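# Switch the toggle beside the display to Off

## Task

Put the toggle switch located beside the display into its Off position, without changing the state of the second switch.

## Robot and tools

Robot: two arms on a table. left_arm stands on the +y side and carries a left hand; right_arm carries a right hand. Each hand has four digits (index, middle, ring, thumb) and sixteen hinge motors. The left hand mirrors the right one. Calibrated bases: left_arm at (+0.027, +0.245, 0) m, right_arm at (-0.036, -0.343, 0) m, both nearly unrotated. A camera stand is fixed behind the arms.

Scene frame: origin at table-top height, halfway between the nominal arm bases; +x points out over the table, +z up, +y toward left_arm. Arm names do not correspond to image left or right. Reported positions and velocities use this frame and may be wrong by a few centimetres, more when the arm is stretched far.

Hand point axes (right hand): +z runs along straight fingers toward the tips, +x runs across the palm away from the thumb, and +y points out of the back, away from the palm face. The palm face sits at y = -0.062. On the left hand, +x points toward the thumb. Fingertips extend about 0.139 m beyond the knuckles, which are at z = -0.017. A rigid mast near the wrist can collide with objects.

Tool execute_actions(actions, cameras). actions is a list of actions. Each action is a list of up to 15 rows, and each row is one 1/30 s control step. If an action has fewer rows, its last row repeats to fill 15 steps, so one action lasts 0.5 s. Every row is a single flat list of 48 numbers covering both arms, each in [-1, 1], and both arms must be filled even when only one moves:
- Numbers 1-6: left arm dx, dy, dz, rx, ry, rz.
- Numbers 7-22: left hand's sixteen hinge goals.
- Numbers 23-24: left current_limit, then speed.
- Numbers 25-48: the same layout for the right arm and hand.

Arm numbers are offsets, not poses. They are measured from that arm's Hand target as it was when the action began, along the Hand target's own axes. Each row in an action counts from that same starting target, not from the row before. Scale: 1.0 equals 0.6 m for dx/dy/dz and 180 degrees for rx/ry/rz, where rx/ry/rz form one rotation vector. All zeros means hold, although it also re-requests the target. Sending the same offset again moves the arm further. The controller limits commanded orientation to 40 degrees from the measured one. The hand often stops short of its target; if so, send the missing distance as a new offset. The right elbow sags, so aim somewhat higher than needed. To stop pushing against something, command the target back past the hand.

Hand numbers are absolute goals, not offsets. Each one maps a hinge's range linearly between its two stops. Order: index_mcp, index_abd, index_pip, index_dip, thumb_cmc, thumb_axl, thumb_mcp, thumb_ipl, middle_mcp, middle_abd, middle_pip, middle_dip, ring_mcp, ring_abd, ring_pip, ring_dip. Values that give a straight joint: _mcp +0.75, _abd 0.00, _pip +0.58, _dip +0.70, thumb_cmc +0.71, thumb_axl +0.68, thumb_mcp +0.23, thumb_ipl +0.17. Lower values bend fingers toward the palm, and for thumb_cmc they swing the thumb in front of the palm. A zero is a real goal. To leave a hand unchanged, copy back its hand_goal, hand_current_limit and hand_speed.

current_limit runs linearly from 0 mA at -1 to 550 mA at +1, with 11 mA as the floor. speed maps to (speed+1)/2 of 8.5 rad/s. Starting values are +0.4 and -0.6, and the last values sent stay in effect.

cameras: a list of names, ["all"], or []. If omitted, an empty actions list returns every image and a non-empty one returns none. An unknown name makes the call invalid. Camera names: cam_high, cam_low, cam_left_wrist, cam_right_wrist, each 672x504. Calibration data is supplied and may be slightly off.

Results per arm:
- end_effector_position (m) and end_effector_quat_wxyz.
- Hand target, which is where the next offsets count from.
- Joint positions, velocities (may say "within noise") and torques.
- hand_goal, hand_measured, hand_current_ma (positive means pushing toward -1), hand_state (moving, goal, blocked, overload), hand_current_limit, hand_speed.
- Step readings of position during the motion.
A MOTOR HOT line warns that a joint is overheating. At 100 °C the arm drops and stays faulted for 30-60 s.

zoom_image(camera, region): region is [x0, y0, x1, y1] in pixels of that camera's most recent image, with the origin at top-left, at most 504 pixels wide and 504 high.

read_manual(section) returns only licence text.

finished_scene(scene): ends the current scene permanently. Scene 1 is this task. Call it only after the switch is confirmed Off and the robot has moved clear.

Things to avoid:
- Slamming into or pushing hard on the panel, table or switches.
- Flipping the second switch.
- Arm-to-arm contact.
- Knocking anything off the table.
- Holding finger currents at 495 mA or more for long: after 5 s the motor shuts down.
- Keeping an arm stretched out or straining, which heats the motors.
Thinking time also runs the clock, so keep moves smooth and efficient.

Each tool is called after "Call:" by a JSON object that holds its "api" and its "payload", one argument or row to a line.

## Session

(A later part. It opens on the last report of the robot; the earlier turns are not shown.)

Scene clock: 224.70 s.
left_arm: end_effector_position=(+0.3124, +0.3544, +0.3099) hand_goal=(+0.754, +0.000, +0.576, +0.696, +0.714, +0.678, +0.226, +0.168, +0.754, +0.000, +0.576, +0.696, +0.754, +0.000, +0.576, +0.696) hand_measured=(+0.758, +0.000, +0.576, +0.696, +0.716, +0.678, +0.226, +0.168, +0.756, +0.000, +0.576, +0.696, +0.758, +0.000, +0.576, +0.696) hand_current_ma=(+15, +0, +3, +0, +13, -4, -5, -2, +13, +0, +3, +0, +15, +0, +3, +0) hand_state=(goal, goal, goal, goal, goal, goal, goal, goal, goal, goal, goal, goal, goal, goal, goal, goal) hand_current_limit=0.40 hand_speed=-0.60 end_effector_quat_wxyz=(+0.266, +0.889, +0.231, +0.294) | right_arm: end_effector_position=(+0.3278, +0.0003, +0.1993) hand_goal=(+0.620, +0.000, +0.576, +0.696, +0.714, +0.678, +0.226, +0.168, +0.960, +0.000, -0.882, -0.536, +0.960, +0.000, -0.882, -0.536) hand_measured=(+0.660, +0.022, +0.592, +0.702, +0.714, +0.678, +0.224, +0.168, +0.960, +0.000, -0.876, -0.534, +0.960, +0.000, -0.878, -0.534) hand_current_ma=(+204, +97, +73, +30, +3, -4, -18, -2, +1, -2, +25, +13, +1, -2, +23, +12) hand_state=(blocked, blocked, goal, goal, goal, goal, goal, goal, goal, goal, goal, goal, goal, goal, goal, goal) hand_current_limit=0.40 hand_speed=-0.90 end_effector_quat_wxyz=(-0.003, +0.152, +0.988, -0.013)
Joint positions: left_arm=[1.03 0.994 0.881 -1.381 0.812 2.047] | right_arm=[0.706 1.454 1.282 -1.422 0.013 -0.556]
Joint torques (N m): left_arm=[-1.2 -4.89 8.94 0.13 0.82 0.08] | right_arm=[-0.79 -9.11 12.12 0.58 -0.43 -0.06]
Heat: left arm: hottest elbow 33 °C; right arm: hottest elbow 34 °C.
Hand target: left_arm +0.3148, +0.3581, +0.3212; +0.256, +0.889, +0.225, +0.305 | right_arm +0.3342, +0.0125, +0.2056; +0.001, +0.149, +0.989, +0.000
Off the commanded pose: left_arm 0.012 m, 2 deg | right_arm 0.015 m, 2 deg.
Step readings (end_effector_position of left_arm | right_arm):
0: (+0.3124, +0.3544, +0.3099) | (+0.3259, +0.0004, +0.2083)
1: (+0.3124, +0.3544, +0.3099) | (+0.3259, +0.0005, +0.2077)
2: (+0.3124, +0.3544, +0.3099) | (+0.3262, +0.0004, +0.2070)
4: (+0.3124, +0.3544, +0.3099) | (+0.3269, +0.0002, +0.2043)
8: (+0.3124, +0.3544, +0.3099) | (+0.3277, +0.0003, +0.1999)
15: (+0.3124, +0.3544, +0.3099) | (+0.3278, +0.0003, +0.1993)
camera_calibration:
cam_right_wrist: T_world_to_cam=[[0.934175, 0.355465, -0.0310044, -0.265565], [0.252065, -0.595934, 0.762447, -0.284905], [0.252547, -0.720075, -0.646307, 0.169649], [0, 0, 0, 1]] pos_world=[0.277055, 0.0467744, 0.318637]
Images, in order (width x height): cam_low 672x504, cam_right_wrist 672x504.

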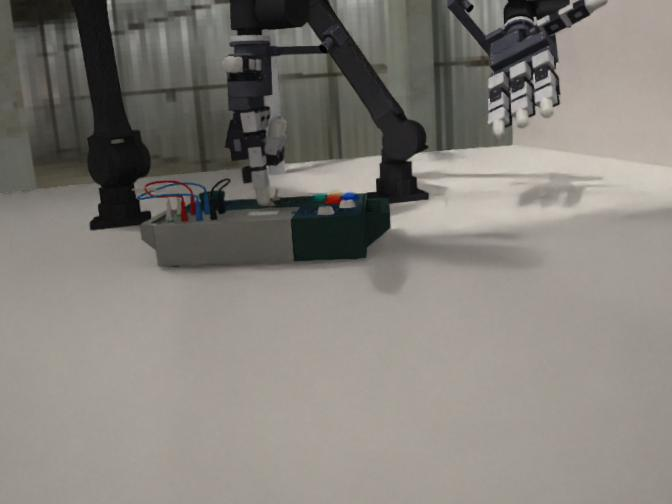

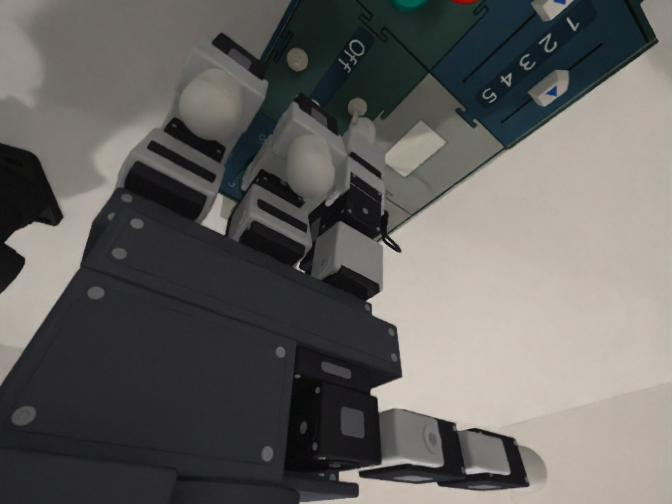

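Call:
{"api": "execute_actions", "payload": {
  "actions": [
    [[0,0,0,0,0,0,0.754,0,0.576,0.696,0.714,0.678,0.226,0.168,0.754,0,0.576,0.696,0.754,0,0.576,0.696,0.4,-0.6,0,-0.02,-0.02,0,0,0,0.754,0,0.576,0.696,0.714,0.678,0.226,0.168,0.96,0,-0.883,-0.536,0.96,0,-0.883,-0.536,0.4,-0.8]],
    [[0,0,0,0,0,0,0.754,0,0.576,0.696,0.714,0.678,0.226,0.168,0.754,0,0.576,0.696,0.754,0,0.576,0.696,0.4,-0.6,0,-0.012,-0.02,0,0,0,0.754,0,0.576,0.696,0.714,0.678,0.226,0.168,0.96,0,-0.883,-0.536,0.96,0,-0.883,-0.536,0.4,-0.8]]
  ],
  "cameras": ["cam_low","cam_right_wrist"]
}}

Call:
{"api": "zoom_image", "payload": {
  "camera": "cam_low",
  "region": [200, 130, 340, 230]
}}

Call:
{"api": "zoom_image", "payload": {
  "camera": "cam_right_wrist",
  "region": [280, 50, 430, 162]
}}

Scene clock: 238.27 s.
left_arm: end_effector_position=(+0.3124, +0.3544, +0.3099) hand_goal=(+0.754, +0.000, +0.576, +0.696, +0.714, +0.678, +0.226, +0.168, +0.754, +0.000, +0.576, +0.696, +0.754, +0.000, +0.576, +0.696) hand_measured=(+0.758, +0.000, +0.576, +0.696, +0.716, +0.678, +0.226, +0.168, +0.756, +0.000, +0.576, +0.696, +0.758, +0.000, +0.576, +0.696) hand_current_ma=(+15, +0, +3, +0, +13, -4, -5, -2, +13, +0, +3, +0, +15, +0, +3, +0) hand_state=(goal, goal, goal, goal, goal, goal, goal, goal, goal, goal, goal, goal, goal, goal, goal, goal) hand_current_limit=0.40 hand_speed=-0.60 end_effector_quat_wxyz=(+0.266, +0.889, +0.231, +0.294) | right_arm: end_effector_position=(+0.3207, -0.0081, +0.2071) hand_goal=(+0.754, +0.000, +0.576, +0.696, +0.714, +0.678, +0.226, +0.168, +0.960, +0.000, -0.882, -0.536, +0.960, +0.000, -0.882, -0.536) hand_measured=(+0.750, +0.002, +0.578, +0.700, +0.714, +0.678, +0.224, +0.168, +0.960, +0.000, -0.876, -0.534, +0.960, +0.000, -0.878, -0.534) hand_current_ma=(-21, +12, +11, +15, +3, -4, -18, -2, +1, -2, +25, +13, +1, -2, +23, +12) hand_state=(goal, goal, goal, goal, goal, goal, goal, goal, goal, goal, goal, goal, goal, goal, goal, goal) hand_current_limit=0.40 hand_speed=-0.80 end_effector_quat_wxyz=(-0.012, +0.149, +0.989, -0.015)
Joint positions: left_arm=[1.03 0.994 0.881 -1.381 0.812 2.047] | right_arm=[0.696 1.433 1.282 -1.458 0.002 -0.571]
Joint torques (N m): left_arm=[-1.03 -5.07 8.99 0.13 0.84 0.09] | right_arm=[-2.08 -11.28 13.03 -0.31 0.01 -0.12]
Heat: left arm: hottest elbow 34 °C; right arm: hottest elbow 34 °C.
Hand target: left_arm +0.3148, +0.3581, +0.3212; +0.256, +0.889, +0.225, +0.305 | right_arm +0.3286, -0.0059, +0.2297; +0.001, +0.149, +0.989, +0.000
Off the commanded pose: left_arm 0.012 m, 2 deg | right_arm 0.024 m, 2 deg.
Step readings (end_effector_position of left_arm | right_arm):
0: (+0.3124, +0.3544, +0.3099) | (+0.3278, +0.0003, +0.1993)
1: (+0.3124, +0.3544, +0.3099) | (+0.3279, -0.0001, +0.1993)
2: (+0.3124, +0.3544, +0.3099) | (+0.3280, -0.0006, +0.1992)
4: (+0.3124, +0.3544, +0.3099) | (+0.3280, -0.0009, +0.1993)
8: (+0.3124, +0.3544, +0.3099) | (+0.3268, -0.0006, +0.1992)
15: (+0.3124, +0.3544, +0.3099) | (+0.3265, -0.0005, +0.1992)
16: (+0.3124, +0.3544, +0.3099) | (+0.3255, -0.0017, +0.1993)
17: (+0.3124, +0.3544, +0.3099) | (+0.3241, -0.0030, +0.1993)
19: (+0.3124, +0.3544, +0.3099) | (+0.3221, -0.0053, +0.2014)
23: (+0.3124, +0.3544, +0.3099) | (+0.3209, -0.0078, +0.2061)
30: (+0.3124, +0.3544, +0.3099) | (+0.3207, -0.0081, +0.2071)
camera_calibration:
cam_right_wrist: T_world_to_cam=[[0.931813, 0.359691, -0.0484466, -0.251375], [0.268716, -0.594005, 0.758254, -0.298459], [0.24396, -0.719569, -0.650157, 0.174067], [0, 0, 0, 1]] pos_world=[0.27197, 0.0383846, 0.3273]
Images, in order (width x height): cam_low 672x504, cam_right_wrist 672x504.

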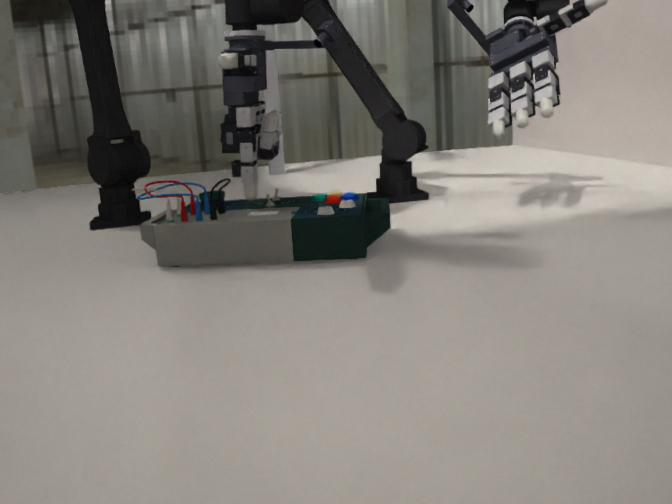

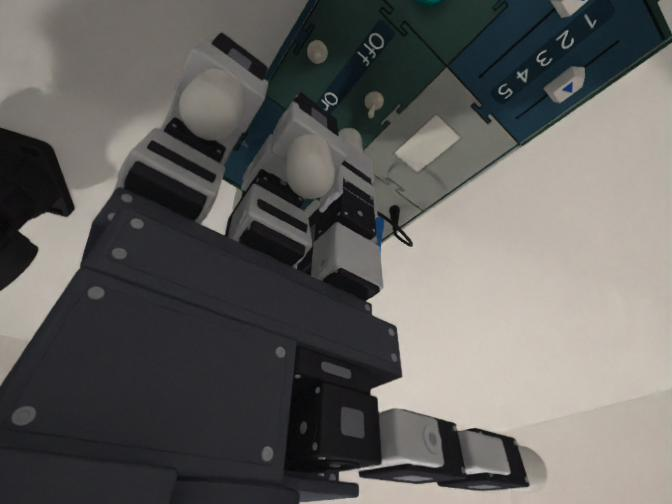

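Scaled by 3.600 from the camera's 672x504 image, which has a finer 960x720 frame.

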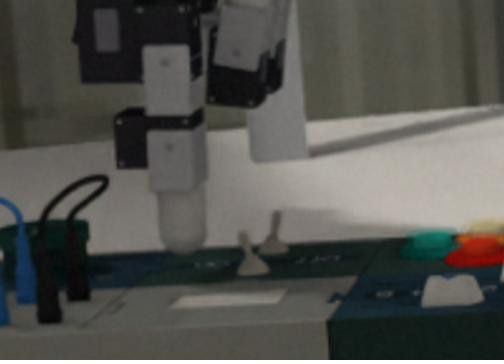

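Scaled by 3.360 from the camera's 672x504 image, which has a finer 960x720 frame.

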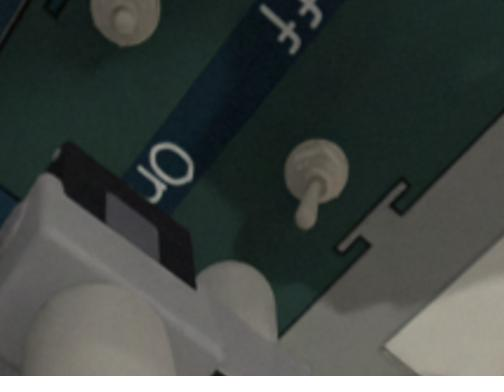

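Call:
{"api": "execute_actions", "payload": {
  "actions": [
    [[0,0,0,0,0,0,0.754,0,0.576,0.696,0.714,0.678,0.226,0.168,0.754,0,0.576,0.696,0.754,0,0.576,0.696,0.4,-0.6,0.004,0.022,0,0,0,0,0.754,0,0.576,0.696,0.714,0.678,0.226,0.168,0.96,0,-0.883,-0.536,0.96,0,-0.883,-0.536,0.8,-0.8]]
  ],
  "cameras": ["cam_low","cam_right_wrist"]
}}

Call:
{"api": "zoom_image", "payload": {
  "camera": "cam_low",
  "region": [200, 130, 340, 230]
}}

Call:
{"api": "zoom_image", "payload": {
  "camera": "cam_right_wrist",
  "region": [280, 50, 430, 162]
}}

Scene clock: 252.63 s.
left_arm: end_effector_position=(+0.3124, +0.3544, +0.3099) hand_goal=(+0.754, +0.000, +0.576, +0.696, +0.714, +0.678, +0.226, +0.168, +0.754, +0.000, +0.576, +0.696, +0.754, +0.000, +0.576, +0.696) hand_measured=(+0.758, +0.000, +0.576, +0.696, +0.716, +0.678, +0.226, +0.168, +0.756, +0.000, +0.576, +0.696, +0.758, +0.000, +0.576, +0.696) hand_current_ma=(+15, +0, +3, +0, +13, -4, -5, -2, +13, +0, +3, +0, +15, +0, +3, +0) hand_state=(goal, goal, goal, goal, goal, goal, goal, goal, goal, goal, goal, goal, goal, goal, goal, goal) hand_current_limit=0.40 hand_speed=-0.60 end_effector_quat_wxyz=(+0.266, +0.889, +0.231, +0.294) | right_arm: end_effector_position=(+0.3197, -0.0069, +0.2071) hand_goal=(+0.754, +0.000, +0.576, +0.696, +0.714, +0.678, +0.226, +0.168, +0.960, +0.000, -0.882, -0.536, +0.960, +0.000, -0.882, -0.536) hand_measured=(+0.750, +0.002, +0.578, +0.700, +0.714, +0.678, +0.224, +0.168, +0.960, +0.000, -0.876, -0.534, +0.960, +0.000, -0.878, -0.534) hand_current_ma=(-21, +12, +11, +15, +3, -4, -18, -2, +1, -2, +25, +13, +1, -2, +23, +12) hand_state=(goal, goal, goal, goal, goal, goal, goal, goal, goal, goal, goal, goal, goal, goal, goal, goal) hand_current_limit=0.80 hand_speed=-0.80 end_effector_quat_wxyz=(-0.012, +0.149, +0.989, -0.015)
Joint positions: left_arm=[1.03 0.994 0.881 -1.381 0.812 2.047] | right_arm=[0.7 1.433 1.282 -1.458 0.002 -0.568]
Joint torques (N m): left_arm=[-0.97 -5.19 8.88 0.18 0.82 0.08] | right_arm=[-0.73 -9.17 15.32 -0.32 -0.02 0.03]
Heat: left arm: hottest elbow 34 °C; right arm: hottest elbow 34 °C.
Hand target: left_arm +0.3148, +0.3581, +0.3212; +0.256, +0.889, +0.225, +0.305 | right_arm +0.3302, +0.0075, +0.2297; +0.001, +0.149, +0.989, +0.000
Off the commanded pose: left_arm 0.012 m, 2 deg | right_arm 0.029 m, 2 deg.
Step readings (end_effector_position of left_arm | right_arm):
0: (+0.3124, +0.3544, +0.3099) | (+0.3207, -0.0080, +0.2071)
1: (+0.3124, +0.3544, +0.3099) | (+0.3206, -0.0079, +0.2071)
2: (+0.3124, +0.3544, +0.3099) | (+0.3203, -0.0076, +0.2071)
4: (+0.3124, +0.3544, +0.3099) | (+0.3200, -0.0072, +0.2071)
8: (+0.3124, +0.3544, +0.3099) | (+0.3199, -0.0071, +0.2071)
15: (+0.3124, +0.3544, +0.3099) | (+0.3197, -0.0069, +0.2071)
camera_calibration:
cam_right_wrist: T_world_to_cam=[[0.931678, 0.360039, -0.0484619, -0.250718], [0.268916, -0.593802, 0.758343, -0.2976], [0.244257, -0.719563, -0.650052, 0.175012], [0, 0, 0, 1]] pos_world=[0.27087, 0.0394854, 0.3273]
Images, in order (width x height): cam_low 672x504, cam_right_wrist 672x504.

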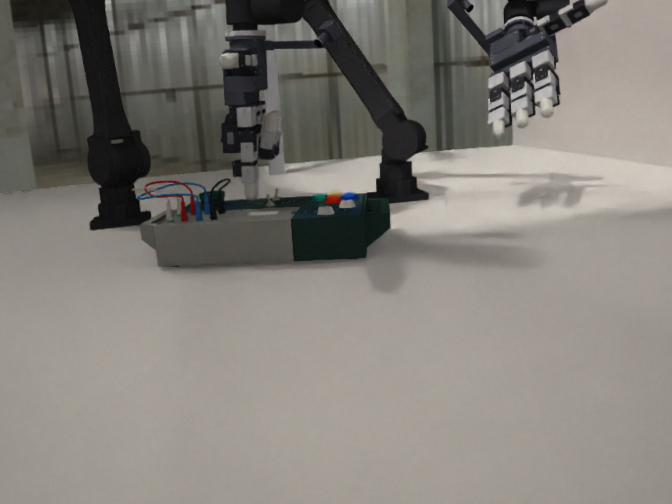

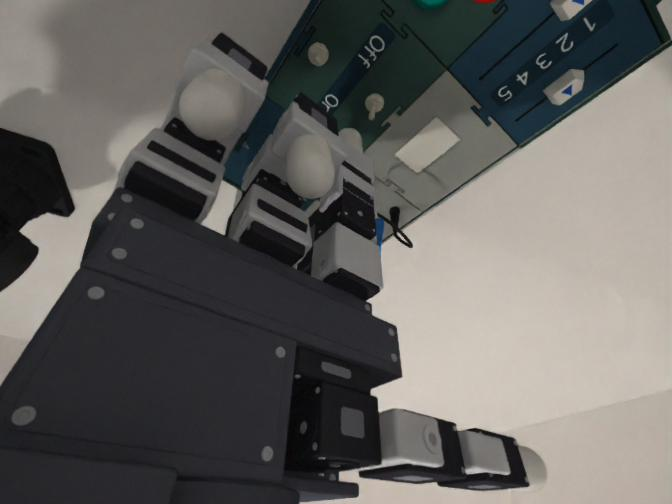

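Scaled by 3.600 from the camera's 672x504 image, which has a finer 960x720 frame.

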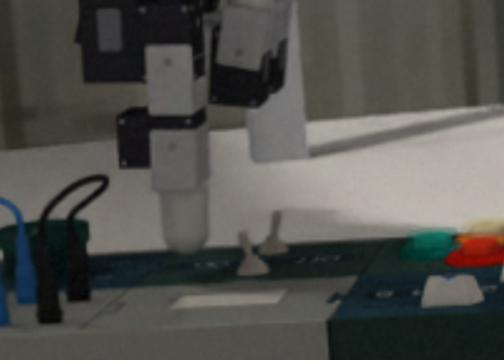

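Scaled by 3.360 from the camera's 672x504 image, which has a finer 960x720 frame.

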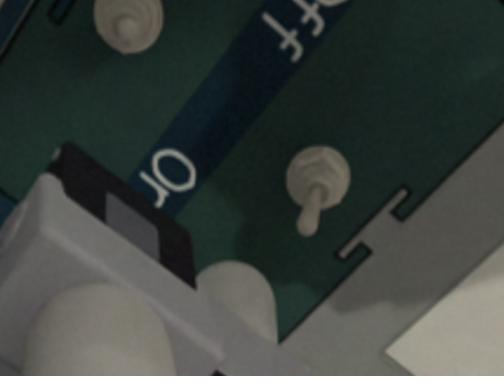

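Call:
{"api": "execute_actions", "payload": {
  "actions": [
    [[0,0,0,0,0,0,0.754,0,0.576,0.696,0.714,0.678,0.226,0.168,0.754,0,0.576,0.696,0.754,0,0.576,0.696,0.4,-0.6,0.002,0.02,0,0,0,0,0.754,0,0.576,0.696,0.714,0.678,0.226,0.168,0.96,0,-0.883,-0.536,0.96,0,-0.883,-0.536,0.8,-0.8]]
  ]
}}

Scene clock: 261.63 s.
left_arm: end_effector_position=(+0.3124, +0.3544, +0.3099) hand_goal=(+0.754, +0.000, +0.576, +0.696, +0.714, +0.678, +0.226, +0.168, +0.754, +0.000, +0.576, +0.696, +0.754, +0.000, +0.576, +0.696) hand_measured=(+0.758, +0.000, +0.576, +0.696, +0.716, +0.678, +0.226, +0.168, +0.756, +0.000, +0.576, +0.696, +0.758, +0.000, +0.576, +0.696) hand_current_ma=(+15, +0, +3, +0, +13, -4, -5, -2, +13, +0, +3, +0, +15, +0, +3, +0) hand_state=(goal, goal, goal, goal, goal, goal, goal, goal, goal, goal, goal, goal, goal, goal, goal, goal) hand_current_limit=0.40 hand_speed=-0.60 end_effector_quat_wxyz=(+0.266, +0.889, +0.231, +0.294) | right_arm: end_effector_position=(+0.3213, +0.0064, +0.2121) hand_goal=(+0.754, +0.000, +0.576, +0.696, +0.714, +0.678, +0.226, +0.168, +0.960, +0.000, -0.882, -0.536, +0.960, +0.000, -0.882, -0.536) hand_measured=(+0.750, +0.002, +0.578, +0.700, +0.714, +0.678, +0.224, +0.168, +0.960, +0.000, -0.876, -0.534, +0.960, +0.000, -0.878, -0.534) hand_current_ma=(-18, +11, +11, +15, +3, -4, -18, -2, +1, -2, +25, +13, +1, -2, +23, +12) hand_state=(goal, goal, goal, goal, goal, goal, goal, goal, goal, goal, goal, goal, goal, goal, goal, goal) hand_current_limit=0.80 hand_speed=-0.80 end_effector_quat_wxyz=(-0.009, +0.147, +0.989, -0.011)
Joint positions: left_arm=[1.03 0.994 0.881 -1.381 0.812 2.047] | right_arm=[0.72 1.451 1.312 -1.461 0.001 -0.55]
Joint torques (N m): left_arm=[-0.97 -5.19 8.81 0.24 0.82 0.1] | right_arm=[-1.03 -8.88 15.08 -0.24 0.03 0.02]
Heat: left arm: hottest elbow 34 °C; right arm: hottest elbow 35 °C.
Hand target: left_arm +0.3148, +0.3581, +0.3212; +0.256, +0.889, +0.225, +0.305 | right_arm +0.3325, +0.0193, +0.2297; +0.001, +0.149, +0.989, +0.000
Off the commanded pose: left_arm 0.012 m, 2 deg | right_arm 0.025 m, 2 deg.
Step readings (end_effector_position of left_arm | right_arm):
0: (+0.3124, +0.3544, +0.3099) | (+0.3197, -0.0069, +0.2071)
1: (+0.3124, +0.3544, +0.3099) | (+0.3196, -0.0059, +0.2075)
2: (+0.3124, +0.3544, +0.3099) | (+0.3194, -0.0038, +0.2081)
4: (+0.3124, +0.3544, +0.3099) | (+0.3214, +0.0007, +0.2103)
8: (+0.3124, +0.3544, +0.3099) | (+0.3217, +0.0058, +0.2121)
15: (+0.3124, +0.3544, +0.3099) | (+0.3212, +0.0064, +0.2121)

Call:
{"api": "execute_actions", "payload": {
  "actions": [
    [[0,0,0,0,0,0,0.754,0,0.576,0.696,0.714,0.678,0.226,0.168,0.754,0,0.576,0.696,0.754,0,0.576,0.696,0.4,-0.6,0,0,0.006,0,0,0,0.754,0,0.576,0.696,0.714,0.678,0.226,0.168,0.96,0,-0.883,-0.536,0.96,0,-0.883,-0.536,0.8,-0.8]]
  ],
  "cameras": ["cam_low","cam_right_wrist"]
}}

Call:
{"api": "zoom_image", "payload": {
  "camera": "cam_low",
  "region": [200, 130, 340, 230]
}}

Call:
{"api": "zoom_image", "payload": {
  "camera": "cam_right_wrist",
  "region": [280, 50, 430, 162]
}}

Scene clock: 267.33 s.
left_arm: end_effector_position=(+0.3124, +0.3544, +0.3099) hand_goal=(+0.754, +0.000, +0.576, +0.696, +0.714, +0.678, +0.226, +0.168, +0.754, +0.000, +0.576, +0.696, +0.754, +0.000, +0.576, +0.696) hand_measured=(+0.758, +0.000, +0.576, +0.696, +0.716, +0.678, +0.226, +0.168, +0.756, +0.000, +0.576, +0.696, +0.758, +0.000, +0.576, +0.696) hand_current_ma=(+15, +0, +3, +0, +13, -4, -5, -2, +13, +0, +3, +0, +15, +0, +3, +0) hand_state=(goal, goal, goal, goal, goal, goal, goal, goal, goal, goal, goal, goal, goal, goal, goal, goal) hand_current_limit=0.40 hand_speed=-0.60 end_effector_quat_wxyz=(+0.266, +0.889, +0.231, +0.294) | right_arm: end_effector_position=(+0.3213, +0.0064, +0.2120) hand_goal=(+0.754, +0.000, +0.576, +0.696, +0.714, +0.678, +0.226, +0.168, +0.960, +0.000, -0.882, -0.536, +0.960, +0.000, -0.882, -0.536) hand_measured=(+0.750, +0.002, +0.578, +0.700, +0.714, +0.678, +0.224, +0.168, +0.960, +0.000, -0.876, -0.534, +0.960, +0.000, -0.878, -0.534) hand_current_ma=(-18, +11, +11, +15, +3, -4, -18, -2, +1, -2, +25, +13, +1, -2, +23, +12) hand_state=(goal, goal, goal, goal, goal, goal, goal, goal, goal, goal, goal, goal, goal, goal, goal, goal) hand_current_limit=0.80 hand_speed=-0.80 end_effector_quat_wxyz=(-0.009, +0.147, +0.989, -0.011)
Joint positions: left_arm=[1.03 0.994 0.881 -1.381 0.812 2.047] | right_arm=[0.72 1.451 1.312 -1.461 0.001 -0.55]
Joint torques (N m): left_arm=[-1.44 -5.13 8.85 0.16 0.81 0.09] | right_arm=[-0.91 -8.76 14.35 0.03 0.03 0.02]
Heat: left arm: hottest elbow 34 °C; right arm: hottest elbow 36 °C.
Hand target: left_arm +0.3148, +0.3581, +0.3212; +0.256, +0.889, +0.225, +0.305 | right_arm +0.3325, +0.0194, +0.2262; +0.001, +0.149, +0.989, +0.000
Off the commanded pose: left_arm 0.012 m, 2 deg | right_arm 0.022 m, 2 deg.
Step readings (end_effector_position of left_arm | right_arm):
0: (+0.3124, +0.3544, +0.3099) | (+0.3213, +0.0064, +0.2121)
1: (+0.3124, +0.3544, +0.3099) | (+0.3213, +0.0064, +0.2121)
2: (+0.3124, +0.3544, +0.3099) | (+0.3213, +0.0064, +0.2121)
4: (+0.3124, +0.3544, +0.3099) | (+0.3213, +0.0064, +0.2120)
8: (+0.3124, +0.3544, +0.3099) | (+0.3213, +0.0064, +0.2120)
15: (+0.3124, +0.3544, +0.3099) | (+0.3213, +0.0064, +0.2120)
camera_calibration:
cam_right_wrist: T_world_to_cam=[[0.930745, 0.363474, -0.0400035, -0.258297], [0.26596, -0.597812, 0.756232, -0.292419], [0.250956, -0.714498, -0.65308, 0.185746], [0, 0, 0, 1]] pos_world=[0.271567, 0.0517878, 0.332111]
Images, in order (width x height): cam_low 672x504, cam_right_wrist 672x504.

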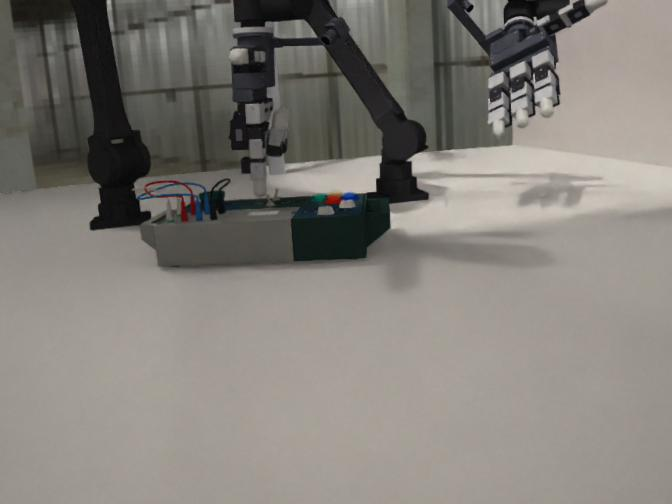

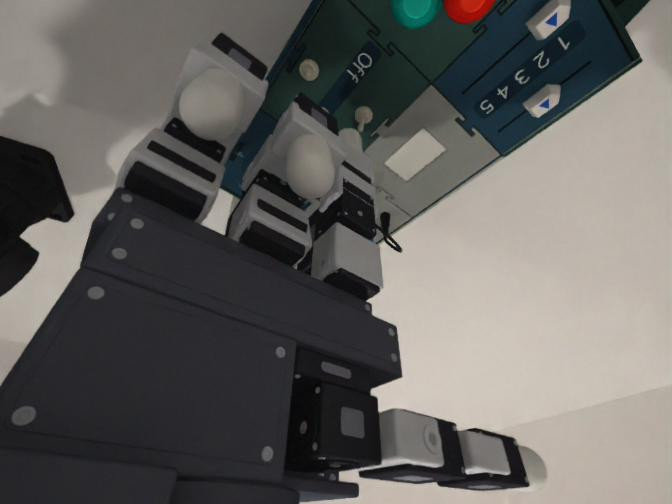

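Scaled by 3.600 from the camera's 672x504 image, which has a finer 960x720 frame.

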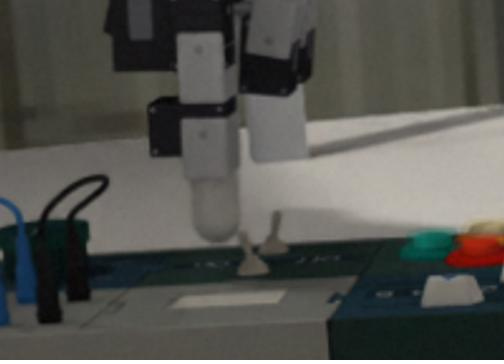

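Scaled by 3.360 from the camera's 672x504 image, which has a finer 960x720 frame.

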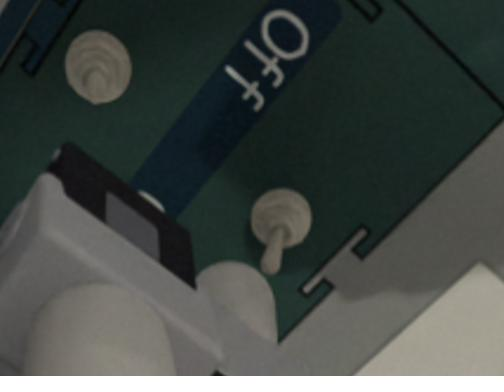

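Call:
{"api": "execute_actions", "payload": {
  "actions": [
    [[0,0,0,0,0,0,0.754,0,0.576,0.696,0.714,0.678,0.226,0.168,0.754,0,0.576,0.696,0.754,0,0.576,0.696,0.4,-0.6,0.003,-0.012,0.035,0,0,0,0.754,0,0.576,0.696,0.714,0.678,0.226,0.168,0.96,0,-0.883,-0.536,0.96,0,-0.883,-0.536,0.8,-0.8]],
    [[0,0,0,0,0,0,0.754,0,0.576,0.696,0.714,0.678,0.226,0.168,0.754,0,0.576,0.696,0.754,0,0.576,0.696,0.4,-0.6,0,-0.005,0.012,0,0,0,0.754,0,0.576,0.696,0.714,0.678,0.226,0.168,0.96,0,-0.883,-0.536,0.96,0,-0.883,-0.536,0.8,-0.8]]
  ]
}}

Scene clock: 273.87 s.
left_arm: end_effector_position=(+0.3124, +0.3544, +0.3099) hand_goal=(+0.754, +0.000, +0.576, +0.696, +0.714, +0.678, +0.226, +0.168, +0.754, +0.000, +0.576, +0.696, +0.754, +0.000, +0.576, +0.696) hand_measured=(+0.758, +0.000, +0.576, +0.696, +0.716, +0.678, +0.226, +0.168, +0.756, +0.000, +0.576, +0.696, +0.758, +0.000, +0.576, +0.696) hand_current_ma=(+15, +0, +3, +0, +13, -4, -5, -2, +13, +0, +3, +0, +15, +0, +3, +0) hand_state=(goal, goal, goal, goal, goal, goal, goal, goal, goal, goal, goal, goal, goal, goal, goal, goal) hand_current_limit=0.40 hand_speed=-0.60 end_effector_quat_wxyz=(+0.266, +0.889, +0.231, +0.294) | right_arm: end_effector_position=(+0.3263, +0.0090, +0.2029) hand_goal=(+0.754, +0.000, +0.576, +0.696, +0.714, +0.678, +0.226, +0.168, +0.960, +0.000, -0.882, -0.536, +0.960, +0.000, -0.882, -0.536) hand_measured=(+0.766, +0.010, +0.588, +0.702, +0.714, +0.678, +0.224, +0.168, +0.960, +0.000, -0.876, -0.534, +0.960, +0.000, -0.878, -0.534) hand_current_ma=(+64, +39, +57, +24, +2, -4, -18, -2, +1, -2, +25, +13, +1, -2, +23, +12) hand_state=(goal, goal, goal, goal, goal, goal, goal, goal, goal, goal, goal, goal, goal, goal, goal, goal) hand_current_limit=0.80 hand_speed=-0.80 end_effector_quat_wxyz=(+0.002, +0.148, +0.989, -0.002)
Joint positions: left_arm=[1.03 0.994 0.881 -1.381 0.812 2.047] | right_arm=[0.719 1.451 1.283 -1.403 0.007 -0.55]
Joint torques (N m): left_arm=[-1.49 -5.25 8.96 0.06 0.82 0.09] | right_arm=[-1.49 -9.76 9.05 0.62 -0.15 -0.06]
Heat: left arm: hottest elbow 34 °C; right arm: hottest elbow 36 °C.
Hand target: left_arm +0.3148, +0.3581, +0.3212; +0.256, +0.889, +0.225, +0.305 | right_arm +0.3279, +0.0101, +0.1979; +0.001, +0.149, +0.989, +0.000
Off the commanded pose: left_arm 0.012 m, 2 deg | right_arm 0.005 m, 0 deg.
Step readings (end_effector_position of left_arm | right_arm):
0: (+0.3124, +0.3544, +0.3099) | (+0.3213, +0.0064, +0.2120)
1: (+0.3124, +0.3544, +0.3099) | (+0.3223, +0.0072, +0.2119)
2: (+0.3124, +0.3544, +0.3099) | (+0.3238, +0.0086, +0.2122)
4: (+0.3124, +0.3544, +0.3099) | (+0.3258, +0.0098, +0.2121)
8: (+0.3124, +0.3544, +0.3099) | (+0.3275, +0.0106, +0.2124)
15: (+0.3124, +0.3544, +0.3099) | (+0.3277, +0.0108, +0.2125)
16: (+0.3124, +0.3544, +0.3099) | (+0.3279, +0.0109, +0.2116)
17: (+0.3124, +0.3544, +0.3099) | (+0.3283, +0.0108, +0.2101)
19: (+0.3124, +0.3544, +0.3099) | (+0.3278, +0.0101, +0.2062)
23: (+0.3124, +0.3544, +0.3099) | (+0.3262, +0.0089, +0.2029)
30: (+0.3124, +0.3544, +0.3099) | (+0.3263, +0.0090, +0.2029)

Call:
{"api": "execute_actions", "payload": {
  "actions": [
    [[0,0,0,0,0,0,0.754,0,0.576,0.696,0.714,0.678,0.226,0.168,0.754,0,0.576,0.696,0.754,0,0.576,0.696,0.4,-0.6,0,0.004,0,0,0,0,0.74,0,0.576,0.696,0.714,0.678,0.226,0.168,0.96,0,-0.883,-0.536,0.96,0,-0.883,-0.536,0.8,-0.8]]
  ],
  "cameras": ["cam_low","cam_right_wrist"]
}}

Call:
{"api": "zoom_image", "payload": {
  "camera": "cam_low",
  "region": [200, 130, 340, 230]
}}

Call:
{"api": "zoom_image", "payload": {
  "camera": "cam_right_wrist",
  "region": [280, 50, 430, 162]
}}

Scene clock: 278.30 s.
left_arm: end_effector_position=(+0.3124, +0.3544, +0.3099) hand_goal=(+0.754, +0.000, +0.576, +0.696, +0.714, +0.678, +0.226, +0.168, +0.754, +0.000, +0.576, +0.696, +0.754, +0.000, +0.576, +0.696) hand_measured=(+0.758, +0.000, +0.576, +0.696, +0.716, +0.678, +0.226, +0.168, +0.756, +0.000, +0.576, +0.696, +0.758, +0.000, +0.576, +0.696) hand_current_ma=(+15, +0, +3, +0, +13, -4, -5, -2, +13, +0, +3, +0, +15, +0, +3, +0) hand_state=(goal, goal, goal, goal, goal, goal, goal, goal, goal, goal, goal, goal, goal, goal, goal, goal) hand_current_limit=0.40 hand_speed=-0.60 end_effector_quat_wxyz=(+0.266, +0.889, +0.231, +0.294) | right_arm: end_effector_position=(+0.3263, +0.0090, +0.2029) hand_goal=(+0.740, +0.000, +0.576, +0.696, +0.714, +0.678, +0.226, +0.168, +0.960, +0.000, -0.882, -0.536, +0.960, +0.000, -0.882, -0.536) hand_measured=(+0.764, +0.010, +0.588, +0.702, +0.714, +0.678, +0.224, +0.168, +0.960, +0.000, -0.876, -0.534, +0.960, +0.000, -0.878, -0.534) hand_current_ma=(+127, +39, +57, +24, +2, -4, -18, -2, +1, -2, +25, +13, +1, -2, +23, +12) hand_state=(blocked, goal, goal, goal, goal, goal, goal, goal, goal, goal, goal, goal, goal, goal, goal, goal) hand_current_limit=0.80 hand_speed=-0.80 end_effector_quat_wxyz=(+0.002, +0.148, +0.989, -0.002)
Joint positions: left_arm=[1.03 0.994 0.881 -1.381 0.812 2.047] | right_arm=[0.719 1.451 1.283 -1.403 0.007 -0.55]
Joint torques (N m): left_arm=[-0.91 -4.89 8.95 0.18 0.81 0.12] | right_arm=[-1.32 -9.47 9.58 0.65 -0.16 -0.03]
Heat: left arm: hottest elbow 34 °C; right arm: hottest elbow 36 °C.
Hand target: left_arm +0.3148, +0.3581, +0.3212; +0.256, +0.889, +0.225, +0.305 | right_arm +0.3286, +0.0124, +0.1979; +0.001, +0.149, +0.989, +0.000
Off the commanded pose: left_arm 0.012 m, 2 deg | right_arm 0.006 m, 0 deg.
Step readings (end_effector_position of left_arm | right_arm):
0: (+0.3124, +0.3544, +0.3099) | (+0.3263, +0.0090, +0.2029)
1: (+0.3124, +0.3544, +0.3099) | (+0.3263, +0.0090, +0.2029)
2: (+0.3124, +0.3544, +0.3099) | (+0.3263, +0.0090, +0.2029)
4: (+0.3124, +0.3544, +0.3099) | (+0.3263, +0.0090, +0.2029)
8: (+0.3124, +0.3544, +0.3099) | (+0.3263, +0.0090, +0.2029)
15: (+0.3124, +0.3544, +0.3099) | (+0.3263, +0.0090, +0.2029)
camera_calibration:
cam_right_wrist: T_world_to_cam=[[0.931754, 0.362916, -0.0112332, -0.270374], [0.246443, -0.609395, 0.753594, -0.278315], [0.266646, -0.704933, -0.657244, 0.176124], [0, 0, 0, 1]] pos_world=[0.273548, 0.0526748, 0.322456]
Images, in order (width x height): cam_low 672x504, cam_right_wrist 672x504.

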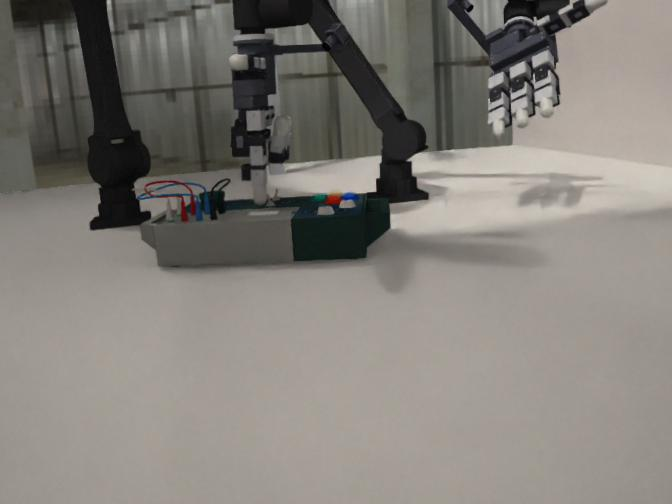

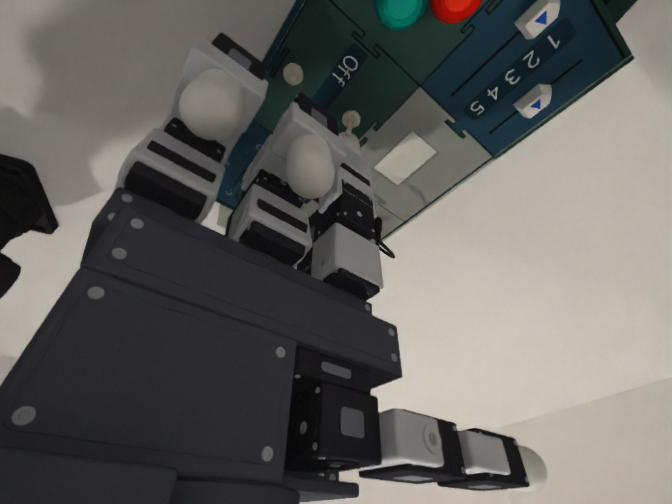

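Scaled by 3.600 from the camera's 672x504 image, which has a finer 960x720 frame.

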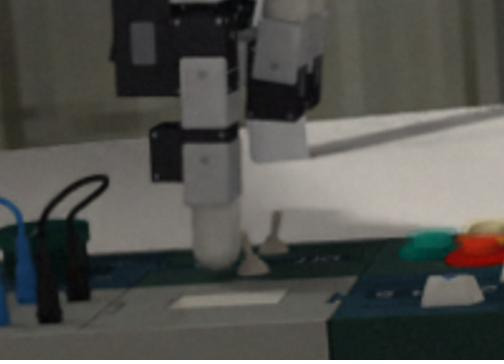

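Scaled by 3.360 from the camera's 672x504 image, which has a finer 960x720 frame.

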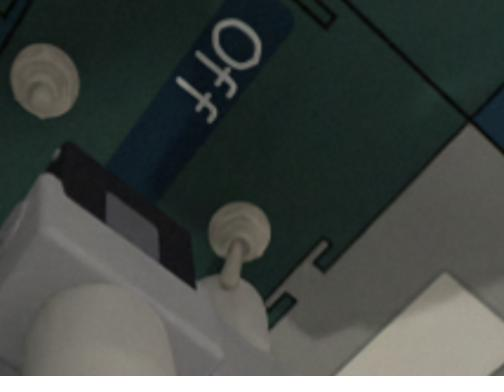

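Call:
{"api": "execute_actions", "payload": {
  "actions": [
    [[0,0,0,0,0,0,0.754,0,0.576,0.696,0.714,0.678,0.226,0.168,0.754,0,0.576,0.696,0.754,0,0.576,0.696,0.4,-0.6,0,0,0,0,0,0,0.86,0,0.576,0.696,0.714,0.678,0.226,0.168,0.96,0,-0.883,-0.536,0.96,0,-0.883,-0.536,0.8,-0.8]],
    [[0,0,0,0,0,0,0.754,0,0.576,0.696,0.714,0.678,0.226,0.168,0.754,0,0.576,0.696,0.754,0,0.576,0.696,0.4,-0.6,0.016,0,0,0,0,0,0.86,0,0.576,0.696,0.714,0.678,0.226,0.168,0.96,0,-0.883,-0.536,0.96,0,-0.883,-0.536,0.8,-0.8]]
  ],
  "cameras": ["cam_low","cam_right_wrist"]
}}

Call:
{"api": "zoom_image", "payload": {
  "camera": "cam_low",
  "region": [200, 130, 340, 230]
}}

Call:
{"api": "zoom_image", "payload": {
  "camera": "cam_right_wrist",
  "region": [280, 50, 430, 162]
}}

Scene clock: 289.17 s.
left_arm: end_effector_position=(+0.3124, +0.3544, +0.3099) hand_goal=(+0.754, +0.000, +0.576, +0.696, +0.714, +0.678, +0.226, +0.168, +0.754, +0.000, +0.576, +0.696, +0.754, +0.000, +0.576, +0.696) hand_measured=(+0.758, +0.000, +0.576, +0.696, +0.716, +0.678, +0.226, +0.168, +0.756, +0.000, +0.576, +0.696, +0.758, +0.000, +0.576, +0.696) hand_current_ma=(+15, +0, +3, +0, +13, -4, -5, -2, +13, +0, +3, +0, +15, +0, +3, +0) hand_state=(goal, goal, goal, goal, goal, goal, goal, goal, goal, goal, goal, goal, goal, goal, goal, goal) hand_current_limit=0.40 hand_speed=-0.60 end_effector_quat_wxyz=(+0.266, +0.889, +0.231, +0.294) | right_arm: end_effector_position=(+0.3215, +0.0128, +0.2006) hand_goal=(+0.860, +0.000, +0.576, +0.696, +0.714, +0.678, +0.226, +0.168, +0.960, +0.000, -0.882, -0.536, +0.960, +0.000, -0.882, -0.536) hand_measured=(+0.852, +0.002, +0.578, +0.700, +0.714, +0.678, +0.224, +0.168, +0.960, +0.000, -0.876, -0.534, +0.960, +0.000, -0.878, -0.534) hand_current_ma=(-36, +12, +11, +15, +2, -4, -18, -2, +1, -2, +25, +13, +1, -2, +23, +12) hand_state=(goal, goal, goal, goal, goal, goal, goal, goal, goal, goal, goal, goal, goal, goal, goal, goal) hand_current_limit=0.80 hand_speed=-0.80 end_effector_quat_wxyz=(+0.000, +0.148, +0.989, -0.002)
Joint positions: left_arm=[1.03 0.994 0.881 -1.381 0.812 2.047] | right_arm=[0.732 1.451 1.277 -1.4 0.002 -0.537]
Joint torques (N m): left_arm=[-0.91 -5.13 8.95 0.25 0.83 0.1] | right_arm=[-0.73 -10.52 8.84 0.54 0.03 0.02]
Heat: left arm: hottest elbow 34 °C; right arm: hottest elbow 35 °C.
Hand target: left_arm +0.3148, +0.3581, +0.3212; +0.256, +0.889, +0.225, +0.305 | right_arm +0.3194, +0.0152, +0.1980; +0.001, +0.149, +0.989, +0.000
Off the commanded pose: left_arm 0.012 m, 2 deg | right_arm 0.004 m, 0 deg.
Step readings (end_effector_position of left_arm | right_arm):
0: (+0.3124, +0.3544, +0.3099) | (+0.3263, +0.0090, +0.2029)
1: (+0.3124, +0.3544, +0.3099) | (+0.3263, +0.0090, +0.2029)
2: (+0.3124, +0.3544, +0.3099) | (+0.3262, +0.0090, +0.2029)
4: (+0.3124, +0.3544, +0.3099) | (+0.3263, +0.0096, +0.2031)
8: (+0.3124, +0.3544, +0.3099) | (+0.3262, +0.0098, +0.2032)
15: (+0.3124, +0.3544, +0.3099) | (+0.3262, +0.0099, +0.2032)
16: (+0.3124, +0.3544, +0.3099) | (+0.3259, +0.0102, +0.2031)
17: (+0.3124, +0.3544, +0.3099) | (+0.3248, +0.0110, +0.2026)
19: (+0.3124, +0.3544, +0.3099) | (+0.3236, +0.0113, +0.2015)
23: (+0.3124, +0.3544, +0.3099) | (+0.3221, +0.0121, +0.2006)
30: (+0.3124, +0.3544, +0.3099) | (+0.3214, +0.0129, +0.2006)
camera_calibration:
cam_right_wrist: T_world_to_cam=[[0.931968, 0.362212, -0.0154139, -0.266598], [0.249905, -0.611039, 0.751118, -0.273659], [0.262646, -0.70387, -0.659988, 0.180463], [0, 0, 0, 1]] pos_world=[0.269451, 0.0563717, 0.320544]
Images, in order (width x height): cam_low 672x504, cam_right_wrist 672x504.

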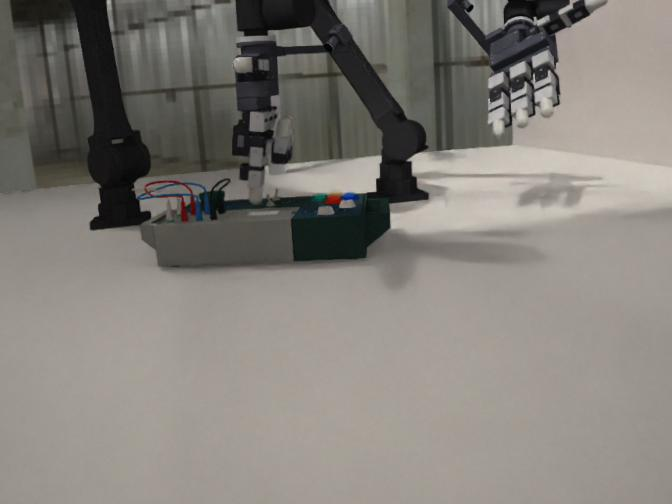

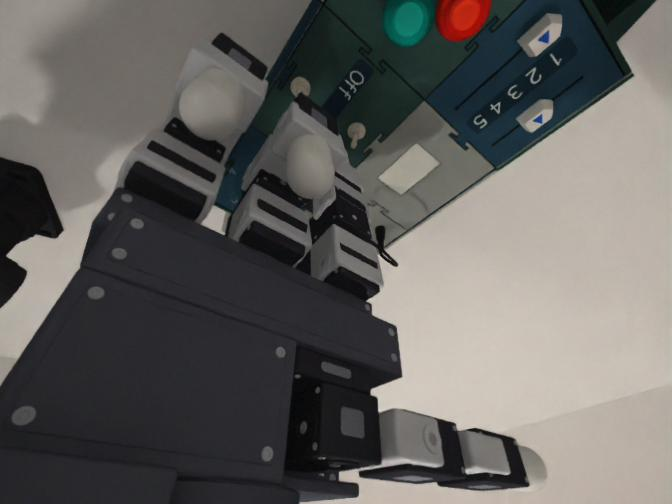

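Scaled by 3.600 from the camera's 672x504 image, which has a finer 960x720 frame.

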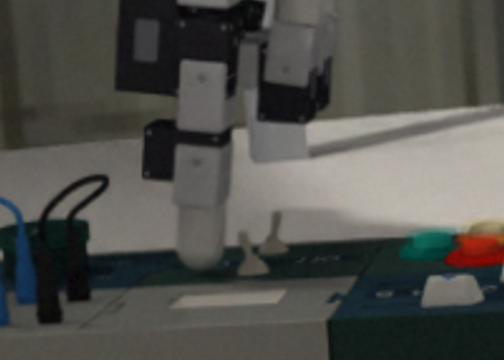

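Scaled by 3.360 from the camera's 672x504 image, which has a finer 960x720 frame.

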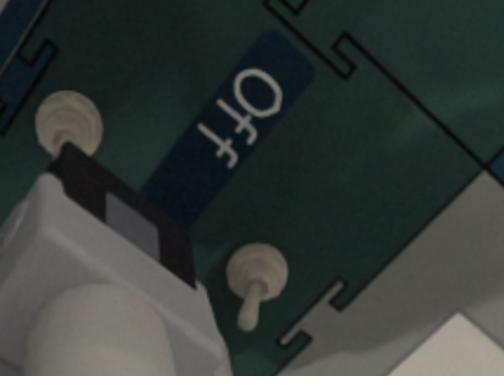

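Call:
{"api": "execute_actions", "payload": {
  "actions": [
    [[0,0,0,0,0,0,0.754,0,0.576,0.696,0.714,0.678,0.226,0.168,0.754,0,0.576,0.696,0.754,0,0.576,0.696,0.4,-0.6,0,0,-0.028,0,0,0,0.86,0,0.576,0.696,0.714,0.678,0.226,0.168,0.96,0,-0.883,-0.536,0.96,0,-0.883,-0.536,0.8,-0.8]],
    [[0,0,0,0,0,0,0.754,0,0.576,0.696,0.714,0.678,0.226,0.168,0.754,0,0.576,0.696,0.754,0,0.576,0.696,0.4,-0.6,0,0,-0.022,0,0,0,0.86,0,0.576,0.696,0.714,0.678,0.226,0.168,0.96,0,-0.883,-0.536,0.96,0,-0.883,-0.536,0.8,-0.8]]
  ]
}}

Scene clock: 298.97 s.
left_arm: end_effector_position=(+0.3124, +0.3544, +0.3099) hand_goal=(+0.754, +0.000, +0.576, +0.696, +0.714, +0.678, +0.226, +0.168, +0.754, +0.000, +0.576, +0.696, +0.754, +0.000, +0.576, +0.696) hand_measured=(+0.758, +0.000, +0.576, +0.696, +0.716, +0.678, +0.226, +0.168, +0.756, +0.000, +0.576, +0.696, +0.758, +0.000, +0.576, +0.696) hand_current_ma=(+15, +0, +3, +0, +13, -4, -5, -2, +13, +0, +3, +0, +15, +0, +3, +0) hand_state=(goal, goal, goal, goal, goal, goal, goal, goal, goal, goal, goal, goal, goal, goal, goal, goal) hand_current_limit=0.40 hand_speed=-0.60 end_effector_quat_wxyz=(+0.266, +0.889, +0.231, +0.294) | right_arm: end_effector_position=(+0.3114, +0.0037, +0.1964) hand_goal=(+0.860, +0.000, +0.576, +0.696, +0.714, +0.678, +0.226, +0.168, +0.960, +0.000, -0.882, -0.536, +0.960, +0.000, -0.882, -0.536) hand_measured=(+0.854, +0.002, +0.578, +0.700, +0.714, +0.678, +0.224, +0.168, +0.960, +0.000, -0.876, -0.534, +0.960, +0.000, -0.878, -0.534) hand_current_ma=(-29, +11, +9, +14, +2, -4, -18, -2, +1, -2, +25, +13, +1, -2, +23, +12) hand_state=(goal, goal, goal, goal, goal, goal, goal, goal, goal, goal, goal, goal, goal, goal, goal, goal) hand_current_limit=0.80 hand_speed=-0.80 end_effector_quat_wxyz=(-0.018, +0.148, +0.988, -0.023)
Joint positions: left_arm=[1.03 0.994 0.881 -1.381 0.812 2.047] | right_arm=[0.732 1.451 1.277 -1.454 0.002 -0.536]
Joint torques (N m): left_arm=[-1.03 -5.19 8.95 0.2 0.81 0.09] | right_arm=[-0.79 -11.58 14.56 -0.36 0.01 0.03]
Heat: left arm: hottest elbow 34 °C; right arm: hottest elbow 34 °C.
Hand target: left_arm +0.3148, +0.3581, +0.3212; +0.256, +0.889, +0.225, +0.305 | right_arm +0.3194, +0.0152, +0.2279; +0.001, +0.149, +0.989, +0.000
Off the commanded pose: left_arm 0.012 m, 2 deg | right_arm 0.035 m, 3 deg.
Step readings (end_effector_position of left_arm | right_arm):
0: (+0.3124, +0.3544, +0.3099) | (+0.3215, +0.0128, +0.2006)
1: (+0.3124, +0.3544, +0.3099) | (+0.3208, +0.0123, +0.2004)
2: (+0.3124, +0.3544, +0.3099) | (+0.3200, +0.0115, +0.2000)
4: (+0.3124, +0.3544, +0.3099) | (+0.3184, +0.0100, +0.1993)
8: (+0.3124, +0.3544, +0.3099) | (+0.3177, +0.0095, +0.1990)
15: (+0.3124, +0.3544, +0.3099) | (+0.3177, +0.0095, +0.1990)
16: (+0.3124, +0.3544, +0.3099) | (+0.3165, +0.0084, +0.1985)
17: (+0.3124, +0.3544, +0.3099) | (+0.3150, +0.0070, +0.1979)
19: (+0.3124, +0.3544, +0.3099) | (+0.3128, +0.0050, +0.1970)
23: (+0.3124, +0.3544, +0.3099) | (+0.3115, +0.0038, +0.1965)
30: (+0.3124, +0.3544, +0.3099) | (+0.3114, +0.0037, +0.1964)

Call:
{"api": "execute_actions", "payload": {
  "actions": [
    [[0,0,0,0,0,0,0.754,0,0.576,0.696,0.714,0.678,0.226,0.168,0.754,0,0.576,0.696,0.754,0,0.576,0.696,0.4,-0.6,0,0,-0.014,0,0,0,0.86,0,0.576,0.696,0.714,0.678,0.226,0.168,0.96,0,-0.883,-0.536,0.96,0,-0.883,-0.536,0.8,-0.8]]
  ],
  "cameras": ["cam_low"]
}}

Scene clock: 303.30 s.
left_arm: end_effector_position=(+0.3124, +0.3544, +0.3099) hand_goal=(+0.754, +0.000, +0.576, +0.696, +0.714, +0.678, +0.226, +0.168, +0.754, +0.000, +0.576, +0.696, +0.754, +0.000, +0.576, +0.696) hand_measured=(+0.758, +0.000, +0.576, +0.696, +0.716, +0.678, +0.226, +0.168, +0.756, +0.000, +0.576, +0.696, +0.758, +0.000, +0.576, +0.696) hand_current_ma=(+15, +0, +3, +0, +13, -4, -5, -2, +13, +0, +3, +0, +15, +0, +3, +0) hand_state=(goal, goal, goal, goal, goal, goal, goal, goal, goal, goal, goal, goal, goal, goal, goal, goal) hand_current_limit=0.40 hand_speed=-0.60 end_effector_quat_wxyz=(+0.266, +0.889, +0.231, +0.294) | right_arm: end_effector_position=(+0.3108, +0.0031, +0.2025) hand_goal=(+0.860, +0.000, +0.576, +0.696, +0.714, +0.678, +0.226, +0.168, +0.960, +0.000, -0.882, -0.536, +0.960, +0.000, -0.882, -0.536) hand_measured=(+0.854, +0.002, +0.578, +0.698, +0.714, +0.678, +0.224, +0.168, +0.960, +0.000, -0.876, -0.534, +0.960, +0.000, -0.878, -0.534) hand_current_ma=(-29, +11, +9, +14, +2, -4, -18, -2, +1, -2, +25, +13, +1, -2, +23, +12) hand_state=(goal, goal, goal, goal, goal, goal, goal, goal, goal, goal, goal, goal, goal, goal, goal, goal) hand_current_limit=0.80 hand_speed=-0.80 end_effector_quat_wxyz=(-0.019, +0.148, +0.988, -0.025)
Joint positions: left_arm=[1.03 0.994 0.881 -1.381 0.812 2.047] | right_arm=[0.732 1.449 1.292 -1.476 0.002 -0.536]
Joint torques (N m): left_arm=[-1.2 -5.07 8.9 0.14 0.82 0.12] | right_arm=[-0.79 -11.75 14.98 -0.34 0.01 0.02]
Heat: left arm: hottest elbow 34 °C; right arm: hottest elbow 34 °C.
Hand target: left_arm +0.3148, +0.3581, +0.3212; +0.256, +0.889, +0.225, +0.305 | right_arm +0.3194, +0.0152, +0.2362; +0.001, +0.149, +0.989, +0.000
Off the commanded pose: left_arm 0.012 m, 2 deg | right_arm 0.037 m, 4 deg.
Step readings (end_effector_position of left_arm | right_arm):
0: (+0.3124, +0.3544, +0.3099) | (+0.3114, +0.0037, +0.1964)
1: (+0.3124, +0.3544, +0.3099) | (+0.3109, +0.0032, +0.1967)
2: (+0.3124, +0.3544, +0.3099) | (+0.3105, +0.0028, +0.1973)
4: (+0.3124, +0.3544, +0.3099) | (+0.3098, +0.0023, +0.1993)
8: (+0.3124, +0.3544, +0.3099) | (+0.3108, +0.0031, +0.2022)
15: (+0.3124, +0.3544, +0.3099) | (+0.3108, +0.0031, +0.2025)
Images, in order (width x height): cam_low 672x504.

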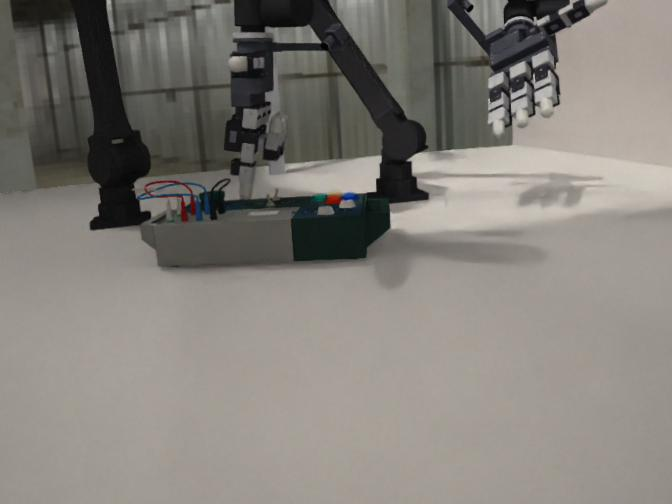

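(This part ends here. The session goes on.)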